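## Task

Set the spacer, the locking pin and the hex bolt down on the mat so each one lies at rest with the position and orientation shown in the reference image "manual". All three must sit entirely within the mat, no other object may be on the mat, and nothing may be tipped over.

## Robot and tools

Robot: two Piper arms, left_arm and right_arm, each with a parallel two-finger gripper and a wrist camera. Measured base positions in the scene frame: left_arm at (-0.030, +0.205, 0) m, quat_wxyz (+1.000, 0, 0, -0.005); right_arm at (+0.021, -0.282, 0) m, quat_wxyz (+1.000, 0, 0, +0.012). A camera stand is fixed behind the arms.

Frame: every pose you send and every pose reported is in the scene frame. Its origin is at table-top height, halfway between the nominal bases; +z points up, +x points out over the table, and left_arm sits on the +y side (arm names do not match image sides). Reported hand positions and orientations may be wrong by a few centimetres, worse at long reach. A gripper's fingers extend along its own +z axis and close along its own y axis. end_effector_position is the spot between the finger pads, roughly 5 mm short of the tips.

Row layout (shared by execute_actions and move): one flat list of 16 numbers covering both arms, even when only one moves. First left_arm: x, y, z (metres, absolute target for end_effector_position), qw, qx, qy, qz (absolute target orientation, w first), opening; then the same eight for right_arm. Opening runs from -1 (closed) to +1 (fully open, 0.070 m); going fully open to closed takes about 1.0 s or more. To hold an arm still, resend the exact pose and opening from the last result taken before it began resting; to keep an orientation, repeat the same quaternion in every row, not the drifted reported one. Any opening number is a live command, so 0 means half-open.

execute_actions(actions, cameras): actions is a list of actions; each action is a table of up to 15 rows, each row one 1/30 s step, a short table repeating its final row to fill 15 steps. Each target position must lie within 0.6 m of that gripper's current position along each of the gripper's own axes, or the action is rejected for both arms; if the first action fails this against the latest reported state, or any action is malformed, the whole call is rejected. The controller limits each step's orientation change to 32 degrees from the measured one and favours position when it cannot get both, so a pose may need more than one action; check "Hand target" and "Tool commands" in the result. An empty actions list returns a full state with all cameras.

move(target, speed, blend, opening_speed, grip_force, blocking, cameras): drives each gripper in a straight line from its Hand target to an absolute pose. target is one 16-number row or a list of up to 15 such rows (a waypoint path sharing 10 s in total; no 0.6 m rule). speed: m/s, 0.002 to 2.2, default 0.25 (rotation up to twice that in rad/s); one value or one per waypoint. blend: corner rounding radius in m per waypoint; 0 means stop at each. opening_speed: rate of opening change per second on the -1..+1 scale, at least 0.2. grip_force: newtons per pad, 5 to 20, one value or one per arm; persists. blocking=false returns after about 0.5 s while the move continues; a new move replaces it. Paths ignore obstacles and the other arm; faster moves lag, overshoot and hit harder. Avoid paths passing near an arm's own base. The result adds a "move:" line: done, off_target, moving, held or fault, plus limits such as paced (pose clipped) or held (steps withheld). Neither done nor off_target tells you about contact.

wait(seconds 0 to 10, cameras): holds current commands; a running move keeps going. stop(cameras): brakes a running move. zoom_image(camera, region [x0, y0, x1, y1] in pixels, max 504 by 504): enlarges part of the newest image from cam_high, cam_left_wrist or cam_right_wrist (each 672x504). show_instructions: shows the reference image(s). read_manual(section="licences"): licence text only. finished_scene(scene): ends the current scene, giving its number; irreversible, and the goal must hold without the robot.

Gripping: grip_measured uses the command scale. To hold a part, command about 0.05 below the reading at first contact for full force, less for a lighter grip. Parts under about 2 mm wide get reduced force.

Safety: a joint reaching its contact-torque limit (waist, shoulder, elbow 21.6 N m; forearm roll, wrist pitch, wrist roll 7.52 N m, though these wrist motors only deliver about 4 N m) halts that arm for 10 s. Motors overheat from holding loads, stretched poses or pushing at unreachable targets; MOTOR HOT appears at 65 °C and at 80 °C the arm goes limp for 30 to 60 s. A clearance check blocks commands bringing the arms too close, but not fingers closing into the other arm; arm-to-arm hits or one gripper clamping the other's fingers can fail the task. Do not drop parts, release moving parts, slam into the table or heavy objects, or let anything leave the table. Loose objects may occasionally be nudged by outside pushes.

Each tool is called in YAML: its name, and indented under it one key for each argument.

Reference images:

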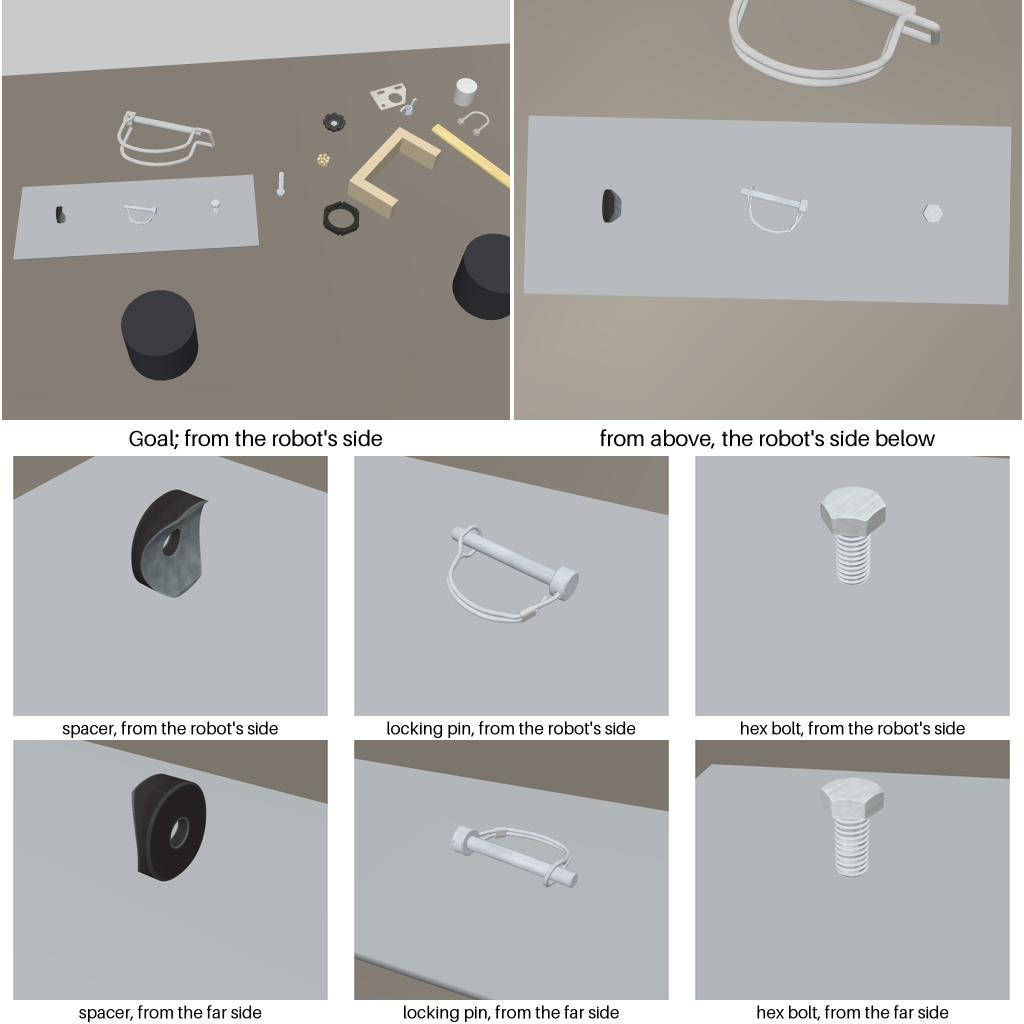

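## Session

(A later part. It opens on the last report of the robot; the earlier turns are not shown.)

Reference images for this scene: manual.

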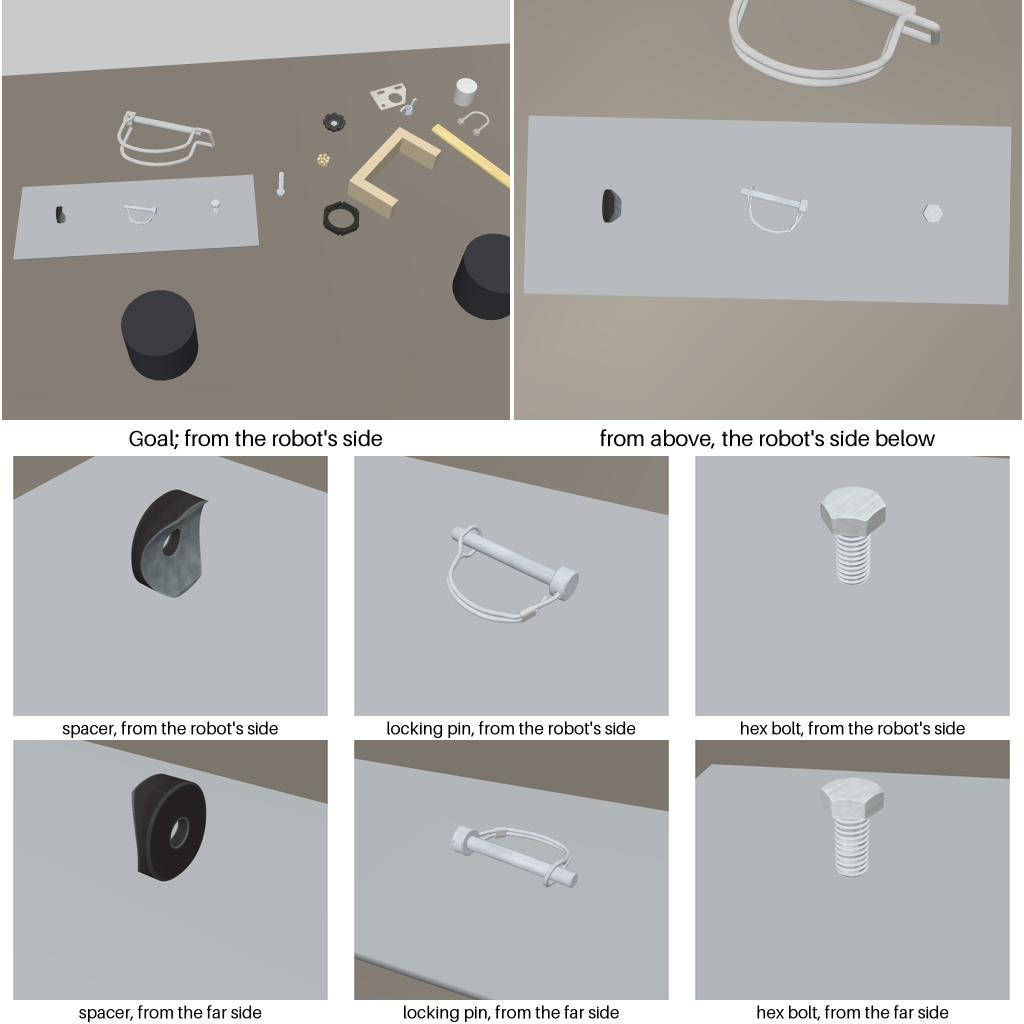

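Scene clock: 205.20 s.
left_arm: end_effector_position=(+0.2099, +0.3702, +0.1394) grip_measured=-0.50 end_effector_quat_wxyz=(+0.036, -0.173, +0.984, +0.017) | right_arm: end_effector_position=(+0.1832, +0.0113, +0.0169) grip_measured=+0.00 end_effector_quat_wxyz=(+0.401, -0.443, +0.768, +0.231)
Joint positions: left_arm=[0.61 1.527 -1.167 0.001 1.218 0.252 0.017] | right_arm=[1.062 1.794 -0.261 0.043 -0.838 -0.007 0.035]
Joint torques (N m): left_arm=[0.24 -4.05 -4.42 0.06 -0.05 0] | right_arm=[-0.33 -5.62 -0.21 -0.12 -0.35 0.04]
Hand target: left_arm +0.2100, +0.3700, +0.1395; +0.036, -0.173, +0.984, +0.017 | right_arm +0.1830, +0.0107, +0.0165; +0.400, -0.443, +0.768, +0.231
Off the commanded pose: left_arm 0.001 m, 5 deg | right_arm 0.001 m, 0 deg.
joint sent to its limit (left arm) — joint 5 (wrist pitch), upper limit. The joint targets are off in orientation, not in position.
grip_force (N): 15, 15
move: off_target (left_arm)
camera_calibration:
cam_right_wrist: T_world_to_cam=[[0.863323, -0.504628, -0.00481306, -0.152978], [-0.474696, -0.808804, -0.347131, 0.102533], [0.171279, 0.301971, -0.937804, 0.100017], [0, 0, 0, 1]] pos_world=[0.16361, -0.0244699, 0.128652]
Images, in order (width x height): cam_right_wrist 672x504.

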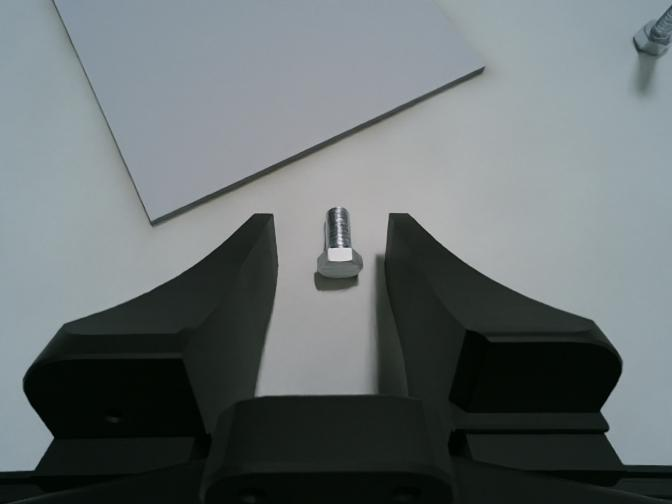

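move:
  target:
    - [0.21,0.37,0.14,0.0,-0.1736,0.9848,0.0,-0.5,0.1858,0.0122,0.0162,0.3999,-0.4435,0.7682,0.2309,0.0]
    - [0.21,0.37,0.14,0.0,-0.1736,0.9848,0.0,-0.5,0.1858,0.0122,0.0162,0.3999,-0.4435,0.7682,0.2309,-0.62]
    - [0.21,0.37,0.14,0.0,-0.1736,0.9848,0.0,-0.5,0.1858,0.0122,0.07,0.3999,-0.4435,0.7682,0.2309,-0.62]
  speed: [0.04,0.1,0.15]
  opening_speed: 0.8
  cameras: ["cam_right_wrist"]

zoom_image:
  camera: "cam_right_wrist"
  region: [260, 180, 420, 300]

Scene clock: 208.77 s.
left_arm: end_effector_position=(+0.2099, +0.3702, +0.1394) grip_measured=-0.50 end_effector_quat_wxyz=(+0.036, -0.173, +0.984, +0.017) | right_arm: end_effector_position=(+0.1859, +0.0123, +0.0704) grip_measured=-0.61 end_effector_quat_wxyz=(+0.400, -0.443, +0.768, +0.231)
Joint positions: left_arm=[0.61 1.527 -1.167 0.001 1.218 0.252 0.018] | right_arm=[1.05 1.494 -0.332 0.05 -0.465 -0.029 0.014]
Joint torques (N m): left_arm=[0.26 -4.08 -4.21 0.06 -0.04 0] | right_arm=[0.18 -3.14 -1.74 -0.05 -1.08 -0.16]
Hand target: left_arm +0.2100, +0.3700, +0.1395; +0.036, -0.173, +0.984, +0.017 | right_arm +0.1858, +0.0122, +0.0700; +0.400, -0.443, +0.768, +0.231
Off the commanded pose: left_arm 0.001 m, 5 deg | right_arm 0.000 m, 0 deg.
joint sent to its limit (left arm) — joint 5 (wrist pitch), upper limit. The joint targets are off in orientation, not in position.
grip_force (N): 15, 15
move: off_target (left_arm)
camera_calibration:
cam_right_wrist: T_world_to_cam=[[0.863115, -0.504982, -0.00506896, -0.154423], [-0.475328, -0.80896, -0.3459, 0.123182], [0.170573, 0.300961, -0.938258, 0.149663], [0, 0, 0, 1]] pos_world=[0.166308, -0.0233738, 0.182248]
Images, in order (width x height): cam_right_wrist 672x504.

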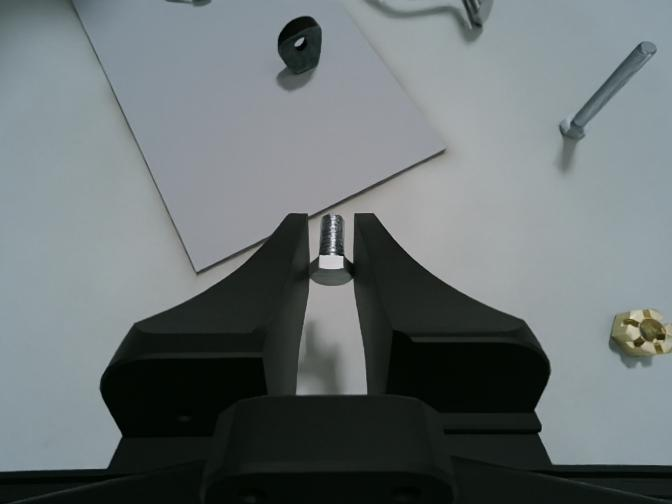

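Scaled by 3.150 from the camera's 672x504 image, which has a finer 960x720 frame.

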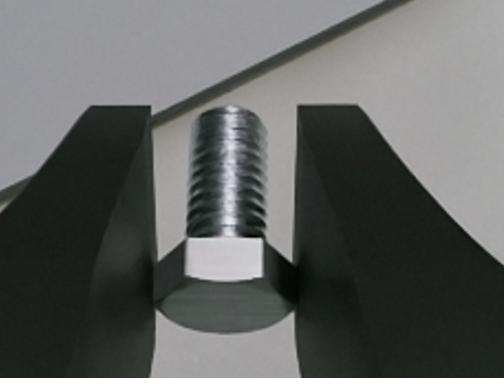

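move:
  target:
    - [0.21,0.37,0.14,0.0,-0.1736,0.9848,0.0,-0.5,0.185,0.03,0.09,0.0755,-0.4981,0.8627,0.0436,-0.62]
    - [0.21,0.37,0.14,0.0,-0.1736,0.9848,0.0,-0.5,0.185,0.08,0.1,0,0,1,0,-0.62]
    - [0.21,0.37,0.14,0.0,-0.1736,0.9848,0.0,-0.5,0.188,0.095,0.08,-0.2604,0.4769,0.8259,0.1504,-0.62]
  speed: [0.4,0.5,0.4]
  cameras: ["cam_right_wrist","cam_high"]

zoom_image:
  camera: "cam_right_wrist"
  region: [260, 180, 420, 300]

Scene clock: 214.03 s.
left_arm: end_effector_position=(+0.2099, +0.3702, +0.1394) grip_measured=-0.50 end_effector_quat_wxyz=(+0.036, -0.173, +0.984, +0.017) | right_arm: end_effector_position=(+0.1878, +0.0948, +0.0797) grip_measured=-0.61 end_effector_quat_wxyz=(-0.260, +0.477, +0.826, +0.150)
Joint positions: left_arm=[0.61 1.527 -1.167 0.001 1.218 0.252 0.018] | right_arm=[0.833 1.905 -1.252 0.742 0.93 1.472 0.014]
Joint torques (N m): left_arm=[0.26 -3.64 -3.69 0.06 -0.05 0] | right_arm=[0.24 -10.76 -2.63 0.22 0.24 -0.25]
Hand target: left_arm +0.2100, +0.3700, +0.1395; +0.036, -0.173, +0.984, +0.017 | right_arm +0.1880, +0.0950, +0.0800; -0.260, +0.477, +0.826, +0.150
Off the commanded pose: left_arm 0.001 m, 5 deg | right_arm 0.000 m, 0 deg.
joint sent to its limit (left arm) — joint 5 (wrist pitch), upper limit. The joint targets are off in orientation, not in position.
grip_force (N): 15, 15
move: off_target (left_arm)
camera_calibration:
cam_right_wrist: T_world_to_cam=[[-0.868951, -0.494851, 0.00679151, 0.209044], [-0.165279, 0.303108, 0.938514, -0.071887], [-0.466483, 0.8144, -0.345175, 0.156907], [0, 0, 0, 1]] pos_world=[0.242962, -0.00254964, 0.120207]
Images, in order (width x height): cam_high 672x504, cam_right_wrist 672x504.

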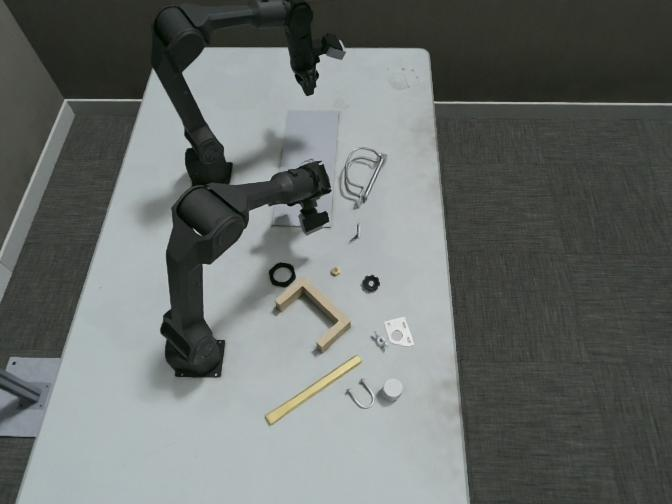

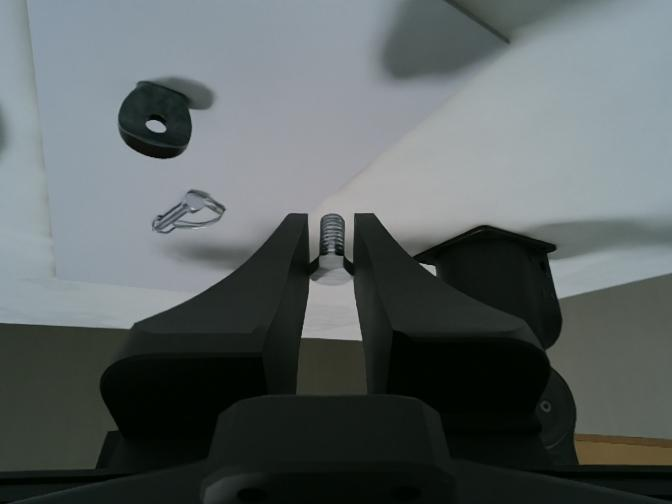

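Scaled by 3.150 from the camera's 672x504 image, which has a finer 960x720 frame.

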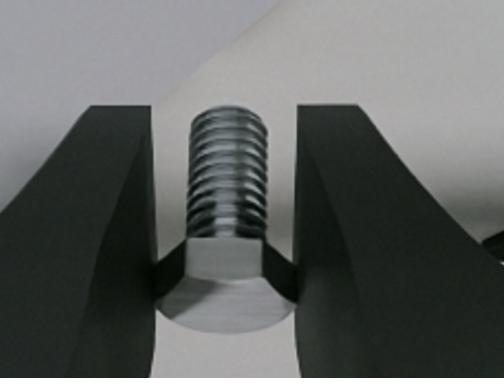

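move:
  target:
    - [0.21,0.37,0.14,0.0,-0.1736,0.9848,0.0,-0.5,0.188,0.095,0.036,-0.2117,0.4848,0.8398,0.1222,-0.62]
    - [0.21,0.37,0.14,0.0,-0.1736,0.9848,0.0,-0.5,0.188,0.095,0.0275,-0.2117,0.4848,0.8398,0.1222,-0.62]
  speed: [0.15,0.02]

move:
  target: [0.21,0.37,0.14,0.0,-0.1736,0.9848,0.0,-0.5,0.188,0.095,0.0257,-0.2117,0.4848,0.8398,0.1222,-0.62]
  speed: 0.02

move:
  target: [0.21,0.37,0.14,0.0,-0.1736,0.9848,0.0,-0.5,0.188,0.095,0.0247,-0.2117,0.4848,0.8398,0.1222,-0.62]
  speed: 0.02
  cameras: ["cam_right_wrist"]

zoom_image:
  camera: "cam_right_wrist"
  region: [260, 180, 420, 300]

Scene clock: 220.37 s.
left_arm: end_effector_position=(+0.2099, +0.3702, +0.1394) grip_measured=-0.50 end_effector_quat_wxyz=(+0.036, -0.173, +0.984, +0.017) | right_arm: end_effector_position=(+0.1880, +0.0950, +0.0276) grip_measured=-0.61 end_effector_quat_wxyz=(-0.212, +0.485, +0.840, +0.122)
Joint positions: left_arm=[0.61 1.527 -1.167 0.001 1.218 0.252 0.017] | right_arm=[0.891 1.998 -1.228 0.656 0.801 1.518 0.014]
Joint torques (N m): left_arm=[0.27 -4.19 -3.34 0.06 -0.05 0] | right_arm=[-0.32 -9.41 -1.72 0.24 0.03 -0.17]
Hand target: left_arm +0.2100, +0.3700, +0.1395; +0.036, -0.173, +0.984, +0.017 | right_arm +0.1880, +0.0950, +0.0275; -0.212, +0.485, +0.840, +0.122
Off the commanded pose: left_arm 0.001 m, 5 deg | right_arm 0.000 m, 0 deg.
joint sent to its limit (left arm) — joint 5 (wrist pitch), upper limit. The joint targets are off in orientation, not in position.
grip_force (N): 15, 15
move: off_target (left_arm)

Scene clock: 222.60 s.
left_arm: end_effector_position=(+0.2099, +0.3702, +0.1394) grip_measured=-0.50 end_effector_quat_wxyz=(+0.036, -0.173, +0.984, +0.017) | right_arm: end_effector_position=(+0.1881, +0.0951, +0.0261) grip_measured=-0.61 end_effector_quat_wxyz=(-0.211, +0.484, +0.840, +0.123)
Joint positions: left_arm=[0.61 1.527 -1.167 0.001 1.218 0.252 0.017] | right_arm=[0.891 2.001 -1.226 0.659 0.796 1.512 0.014]
Joint torques (N m): left_arm=[0.27 -3.98 -3.49 0.06 -0.05 0] | right_arm=[-0.52 -9.07 -1.63 0.22 0.01 -0.18]
Hand target: left_arm +0.2100, +0.3700, +0.1395; +0.036, -0.173, +0.984, +0.017 | right_arm +0.1880, +0.0950, +0.0257; -0.212, +0.485, +0.840, +0.122
Off the commanded pose: left_arm 0.001 m, 5 deg | right_arm 0.000 m, 0 deg.
joint sent to its limit (left arm) — joint 5 (wrist pitch), upper limit. The joint targets are off in orientation, not in position.
grip_force (N): 15, 15
move: off_target (left_arm)

Scene clock: 224.83 s.
left_arm: end_effector_position=(+0.2099, +0.3702, +0.1394) grip_measured=-0.50 end_effector_quat_wxyz=(+0.036, -0.173, +0.984, +0.017) | right_arm: end_effector_position=(+0.1880, +0.0950, +0.0248) grip_measured=-0.61 end_effector_quat_wxyz=(-0.212, +0.485, +0.840, +0.122)
Joint positions: left_arm=[0.61 1.527 -1.167 0.001 1.218 0.252 0.017] | right_arm=[0.891 2.003 -1.224 0.662 0.793 1.51 0.014]
Joint torques (N m): left_arm=[0.28 -4.01 -3.67 0.06 -0.05 0] | right_arm=[-0.41 -9.01 -1.73 0.24 0.03 -0.17]
Hand target: left_arm +0.2100, +0.3700, +0.1395; +0.036, -0.173, +0.984, +0.017 | right_arm +0.1880, +0.0950, +0.0247; -0.212, +0.485, +0.840, +0.122
Off the commanded pose: left_arm 0.001 m, 5 deg | right_arm 0.000 m, 0 deg.
joint sent to its limit (left arm) — joint 5 (wrist pitch), upper limit. The joint targets are off in orientation, not in position.
grip_force (N): 15, 15
move: off_target (left_arm)
camera_calibration:
cam_right_wrist: T_world_to_cam=[[-0.868784, -0.495164, 0.00521582, 0.209692], [-0.219826, 0.395089, 0.891953, -0.0177492], [-0.443724, 0.773768, -0.452097, 0.140086], [0, 0, 0, 1]] pos_world=[0.240435, 0.00245005, 0.0780703]
Images, in order (width x height): cam_right_wrist 672x504.

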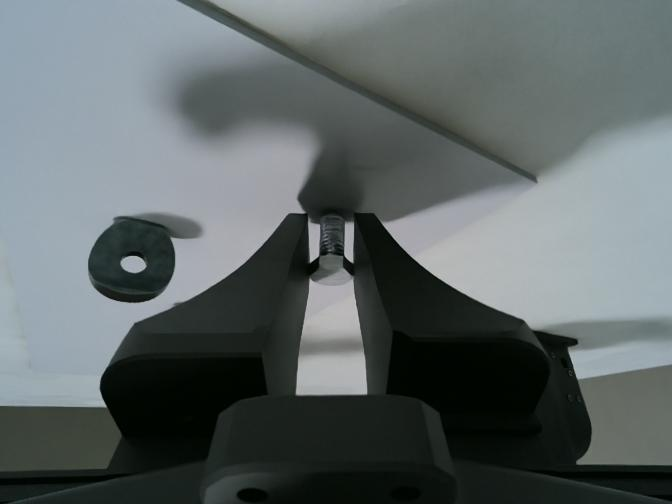

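Scaled by 3.150 from the camera's 672x504 image, which has a finer 960x720 frame.

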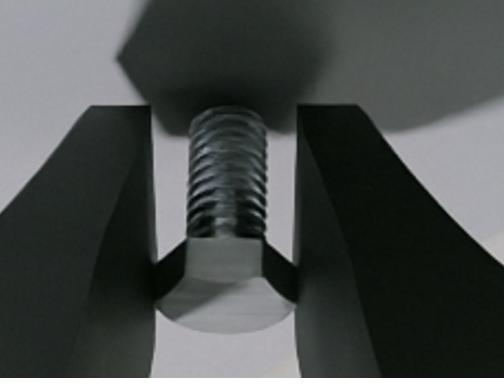

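move:
  target: [0.21,0.37,0.14,0.0,-0.1736,0.9848,0.0,-0.5,0.188,0.095,0.0235,-0.2117,0.4848,0.8398,0.1222,-0.62]
  speed: 0.02

move:
  target: [0.21,0.37,0.14,0.0,-0.1736,0.9848,0.0,-0.5,0.188,0.095,0.0225,-0.2117,0.4848,0.8398,0.1222,-0.62]
  speed: 0.02

Scene clock: 227.27 s.
left_arm: end_effector_position=(+0.2099, +0.3702, +0.1394) grip_measured=-0.50 end_effector_quat_wxyz=(+0.036, -0.173, +0.984, +0.017) | right_arm: end_effector_position=(+0.1881, +0.0951, +0.0240) grip_measured=-0.61 end_effector_quat_wxyz=(-0.212, +0.484, +0.840, +0.123)
Joint positions: left_arm=[0.61 1.527 -1.167 0.001 1.218 0.252 0.017] | right_arm=[0.891 2.005 -1.223 0.664 0.791 1.506 0.014]
Joint torques (N m): left_arm=[0.29 -4.11 -3.89 0.06 -0.04 0] | right_arm=[-0.31 -8.63 -1.67 0.16 -0.04 -0.2]
Hand target: left_arm +0.2100, +0.3700, +0.1395; +0.036, -0.173, +0.984, +0.017 | right_arm +0.1880, +0.0950, +0.0235; -0.212, +0.485, +0.840, +0.122
Off the commanded pose: left_arm 0.001 m, 5 deg | right_arm 0.000 m, 0 deg.
joint sent to its limit (left arm) — joint 5 (wrist pitch), upper limit. The joint targets are off in orientation, not in position.
grip_force (N): 15, 15
move: off_target (left_arm)

Scene clock: 229.50 s.
left_arm: end_effector_position=(+0.2099, +0.3702, +0.1394) grip_measured=-0.50 end_effector_quat_wxyz=(+0.036, -0.173, +0.984, +0.017) | right_arm: end_effector_position=(+0.1880, +0.0951, +0.0227) grip_measured=-0.61 end_effector_quat_wxyz=(-0.212, +0.485, +0.840, +0.122)
Joint positions: left_arm=[0.61 1.527 -1.167 0.001 1.218 0.252 0.017] | right_arm=[0.891 2.008 -1.221 0.666 0.788 1.503 0.014]
Joint torques (N m): left_arm=[0.29 -3.93 -4.09 0.06 -0.05 0.01] | right_arm=[-0.35 -7.13 -1.13 0.01 -0.12 -0.21]
Hand target: left_arm +0.2100, +0.3700, +0.1395; +0.036, -0.173, +0.984, +0.017 | right_arm +0.1880, +0.0950, +0.0225; -0.212, +0.485, +0.840, +0.122
Off the commanded pose: left_arm 0.001 m, 5 deg | right_arm 0.000 m, 0 deg.
joint sent to its limit (left arm) — joint 5 (wrist pitch), upper limit. The joint targets are off in orientation, not in position.
grip_force (N): 15, 15
move: off_target (left_arm)

move:
  target:
    - [0.21,0.37,0.14,0.0,-0.1736,0.9848,0.0,-0.5,0.188,0.095,0.0236,-0.2117,0.4848,0.8398,0.1222,-0.62]
    - [0.21,0.37,0.14,0.0,-0.1736,0.9848,0.0,-0.5,0.188,0.095,0.0236,-0.2117,0.4848,0.8398,0.1222,-0.4]
  speed: 0.02
  opening_speed: 0.2
  cameras: ["cam_right_wrist"]

zoom_image:
  camera: "cam_right_wrist"
  region: [260, 180, 420, 300]

Scene clock: 233.30 s.
left_arm: end_effector_position=(+0.2099, +0.3702, +0.1394) grip_measured=-0.50 end_effector_quat_wxyz=(+0.036, -0.173, +0.984, +0.017) | right_arm: end_effector_position=(+0.1880, +0.0950, +0.0235) grip_measured=-0.40 end_effector_quat_wxyz=(-0.212, +0.485, +0.840, +0.122)
Joint positions: left_arm=[0.61 1.527 -1.167 0.001 1.218 0.252 0.017] | right_arm=[0.891 2.006 -1.222 0.665 0.79 1.506 0.021]
Joint torques (N m): left_arm=[0.3 -4.13 -4.6 0.06 -0.04 0.01] | right_arm=[0.43 -11.41 -2.75 0.22 0.1 -0.05]
Hand target: left_arm +0.2100, +0.3700, +0.1395; +0.036, -0.173, +0.984, +0.017 | right_arm +0.1880, +0.0950, +0.0236; -0.212, +0.485, +0.840, +0.122
Off the commanded pose: left_arm 0.001 m, 5 deg | right_arm 0.000 m, 0 deg.
joint sent to its limit (left arm) — joint 5 (wrist pitch), upper limit. The joint targets are off in orientation, not in position.
grip_force (N): 15, 15
move: off_target (left_arm)
camera_calibration:
cam_right_wrist: T_world_to_cam=[[-0.868913, -0.494937, 0.00523679, 0.209641], [-0.21971, 0.395161, 0.89195, -0.0166395], [-0.443529, 0.773876, -0.452104, 0.139407], [0, 0, 0, 1]] pos_world=[0.240335, 0.00245048, 0.0767703]
Images, in order (width x height): cam_right_wrist 672x504.

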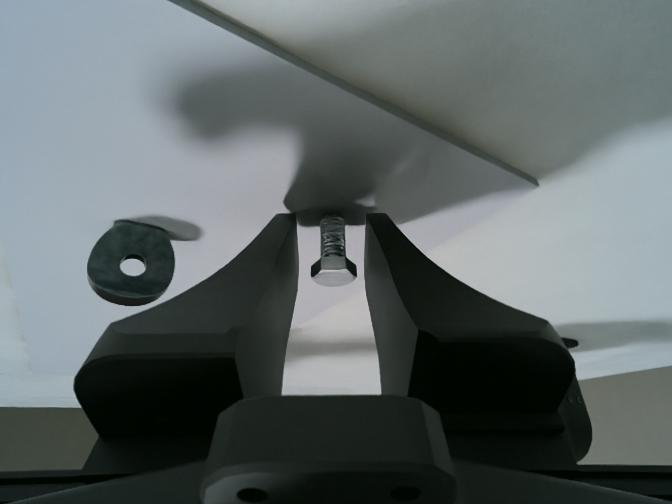

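Scaled by 3.150 from the camera's 672x504 image, which has a finer 960x720 frame.

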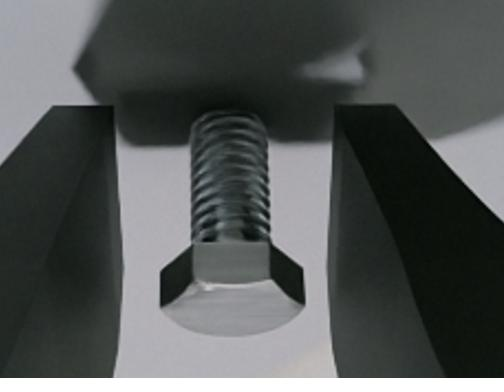

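move:
  target:
    - [0.21,0.37,0.14,0.0,-0.1736,0.9848,0.0,-0.5,0.188,0.095,0.0237,-0.2117,0.4848,0.8398,0.1222,-0.2]
    - [0.21,0.37,0.14,0.0,-0.1736,0.9848,0.0,-0.5,0.2022,0.0704,0.0765,-0.2117,0.4848,0.8398,0.1222,-0.2]
    - [0.21,0.37,0.14,0.0,-0.1736,0.9848,0.0,-0.5,0.205,0.03,0.14,-0.2117,0.4848,0.8398,0.1222,-0.2]
    - [0.21,0.37,0.14,0.0,-0.1736,0.9848,0.0,-0.5,0.17,-0.06,0.15,0.0755,-0.4981,0.8627,0.0436,-0.2]
  speed: [0.05,0.08,0.3,0.4]
  blend: [0,0.005,0.02,0]
  opening_speed: 0.5
  cameras: ["all"]

zoom_image:
  camera: "cam_high"
  region: [260, 100, 400, 300]

zoom_image:
  camera: "cam_high"
  region: [260, 150, 350, 240]

Scene clock: 238.83 s.
left_arm: end_effector_position=(+0.2099, +0.3702, +0.1394) grip_measured=-0.50 end_effector_quat_wxyz=(+0.036, -0.173, +0.984, +0.017) | right_arm: end_effector_position=(+0.1700, -0.0602, +0.1500) grip_measured=-0.20 end_effector_quat_wxyz=(+0.076, -0.498, +0.863, +0.044)
Joint positions: left_arm=[0.61 1.527 -1.167 0.001 1.218 0.252 0.017] | right_arm=[0.943 1.365 -1.035 0.015 1.154 -0.084 0.028]
Joint torques (N m): left_arm=[0.31 -4.14 -4.84 0.06 -0.05 0.01] | right_arm=[-0.45 -4.06 -2.7 0 -0.2 -0.01]
Hand target: left_arm +0.2100, +0.3700, +0.1395; +0.036, -0.173, +0.984, +0.017 | right_arm +0.1700, -0.0600, +0.1500; +0.076, -0.498, +0.863, +0.044
Off the commanded pose: left_arm 0.001 m, 5 deg | right_arm 0.000 m, 0 deg.
joint sent to its limit (left arm) — joint 5 (wrist pitch), upper limit. The joint targets are off in orientation, not in position.
grip_force (N): 15, 15
move: off_target (left_arm)
camera_calibration:
cam_left_wrist: T_world_to_cam=[[0.338256, -0.940728, -0.0247706, 0.28093], [-0.807514, -0.303671, 0.505673, 0.21181], [-0.483223, -0.151044, -0.862369, 0.405065], [0, 0, 0, 1]] pos_world=[0.27175, 0.389782, 0.249167]
cam_right_wrist: T_world_to_cam=[[0.862231, -0.506515, 0.000826254, -0.177815], [-0.460046, -0.782443, 0.419691, -0.0312707], [-0.211933, -0.36225, -0.907667, 0.269366], [0, 0, 0, 1]] pos_world=[0.196019, -0.0169557, 0.257766]

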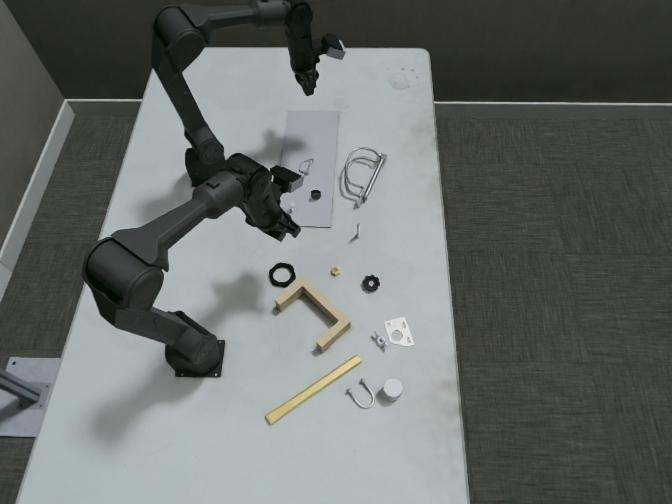

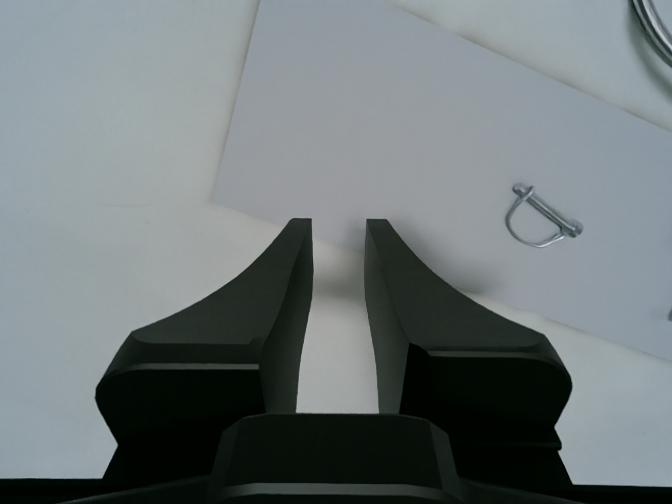

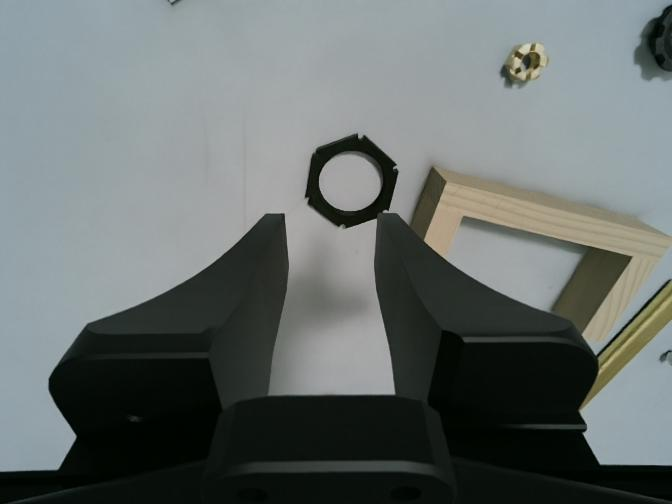

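Scaled by 2.520 from the camera's 672x504 image, which has a finer 960x720 frame.

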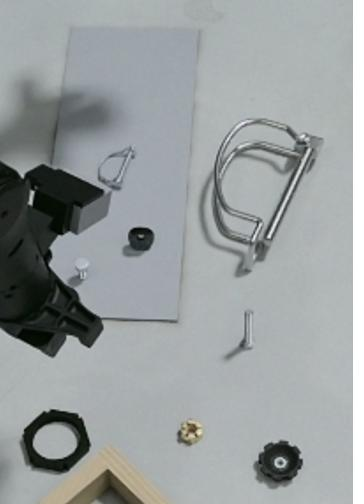

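Scaled by 5.600 from the camera's 672x504 image, which has a finer 960x720 frame.

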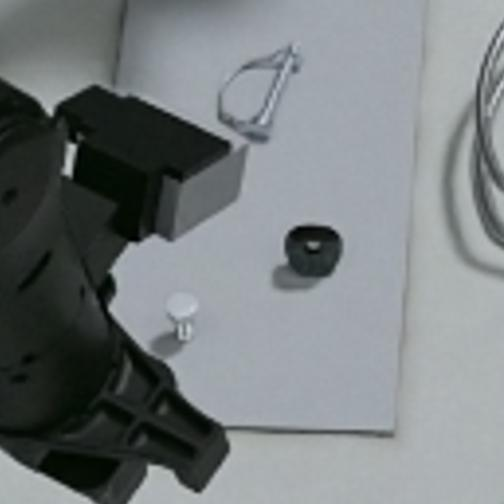

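finished_scene:
  scene: 2

The scene is finished: the task was done.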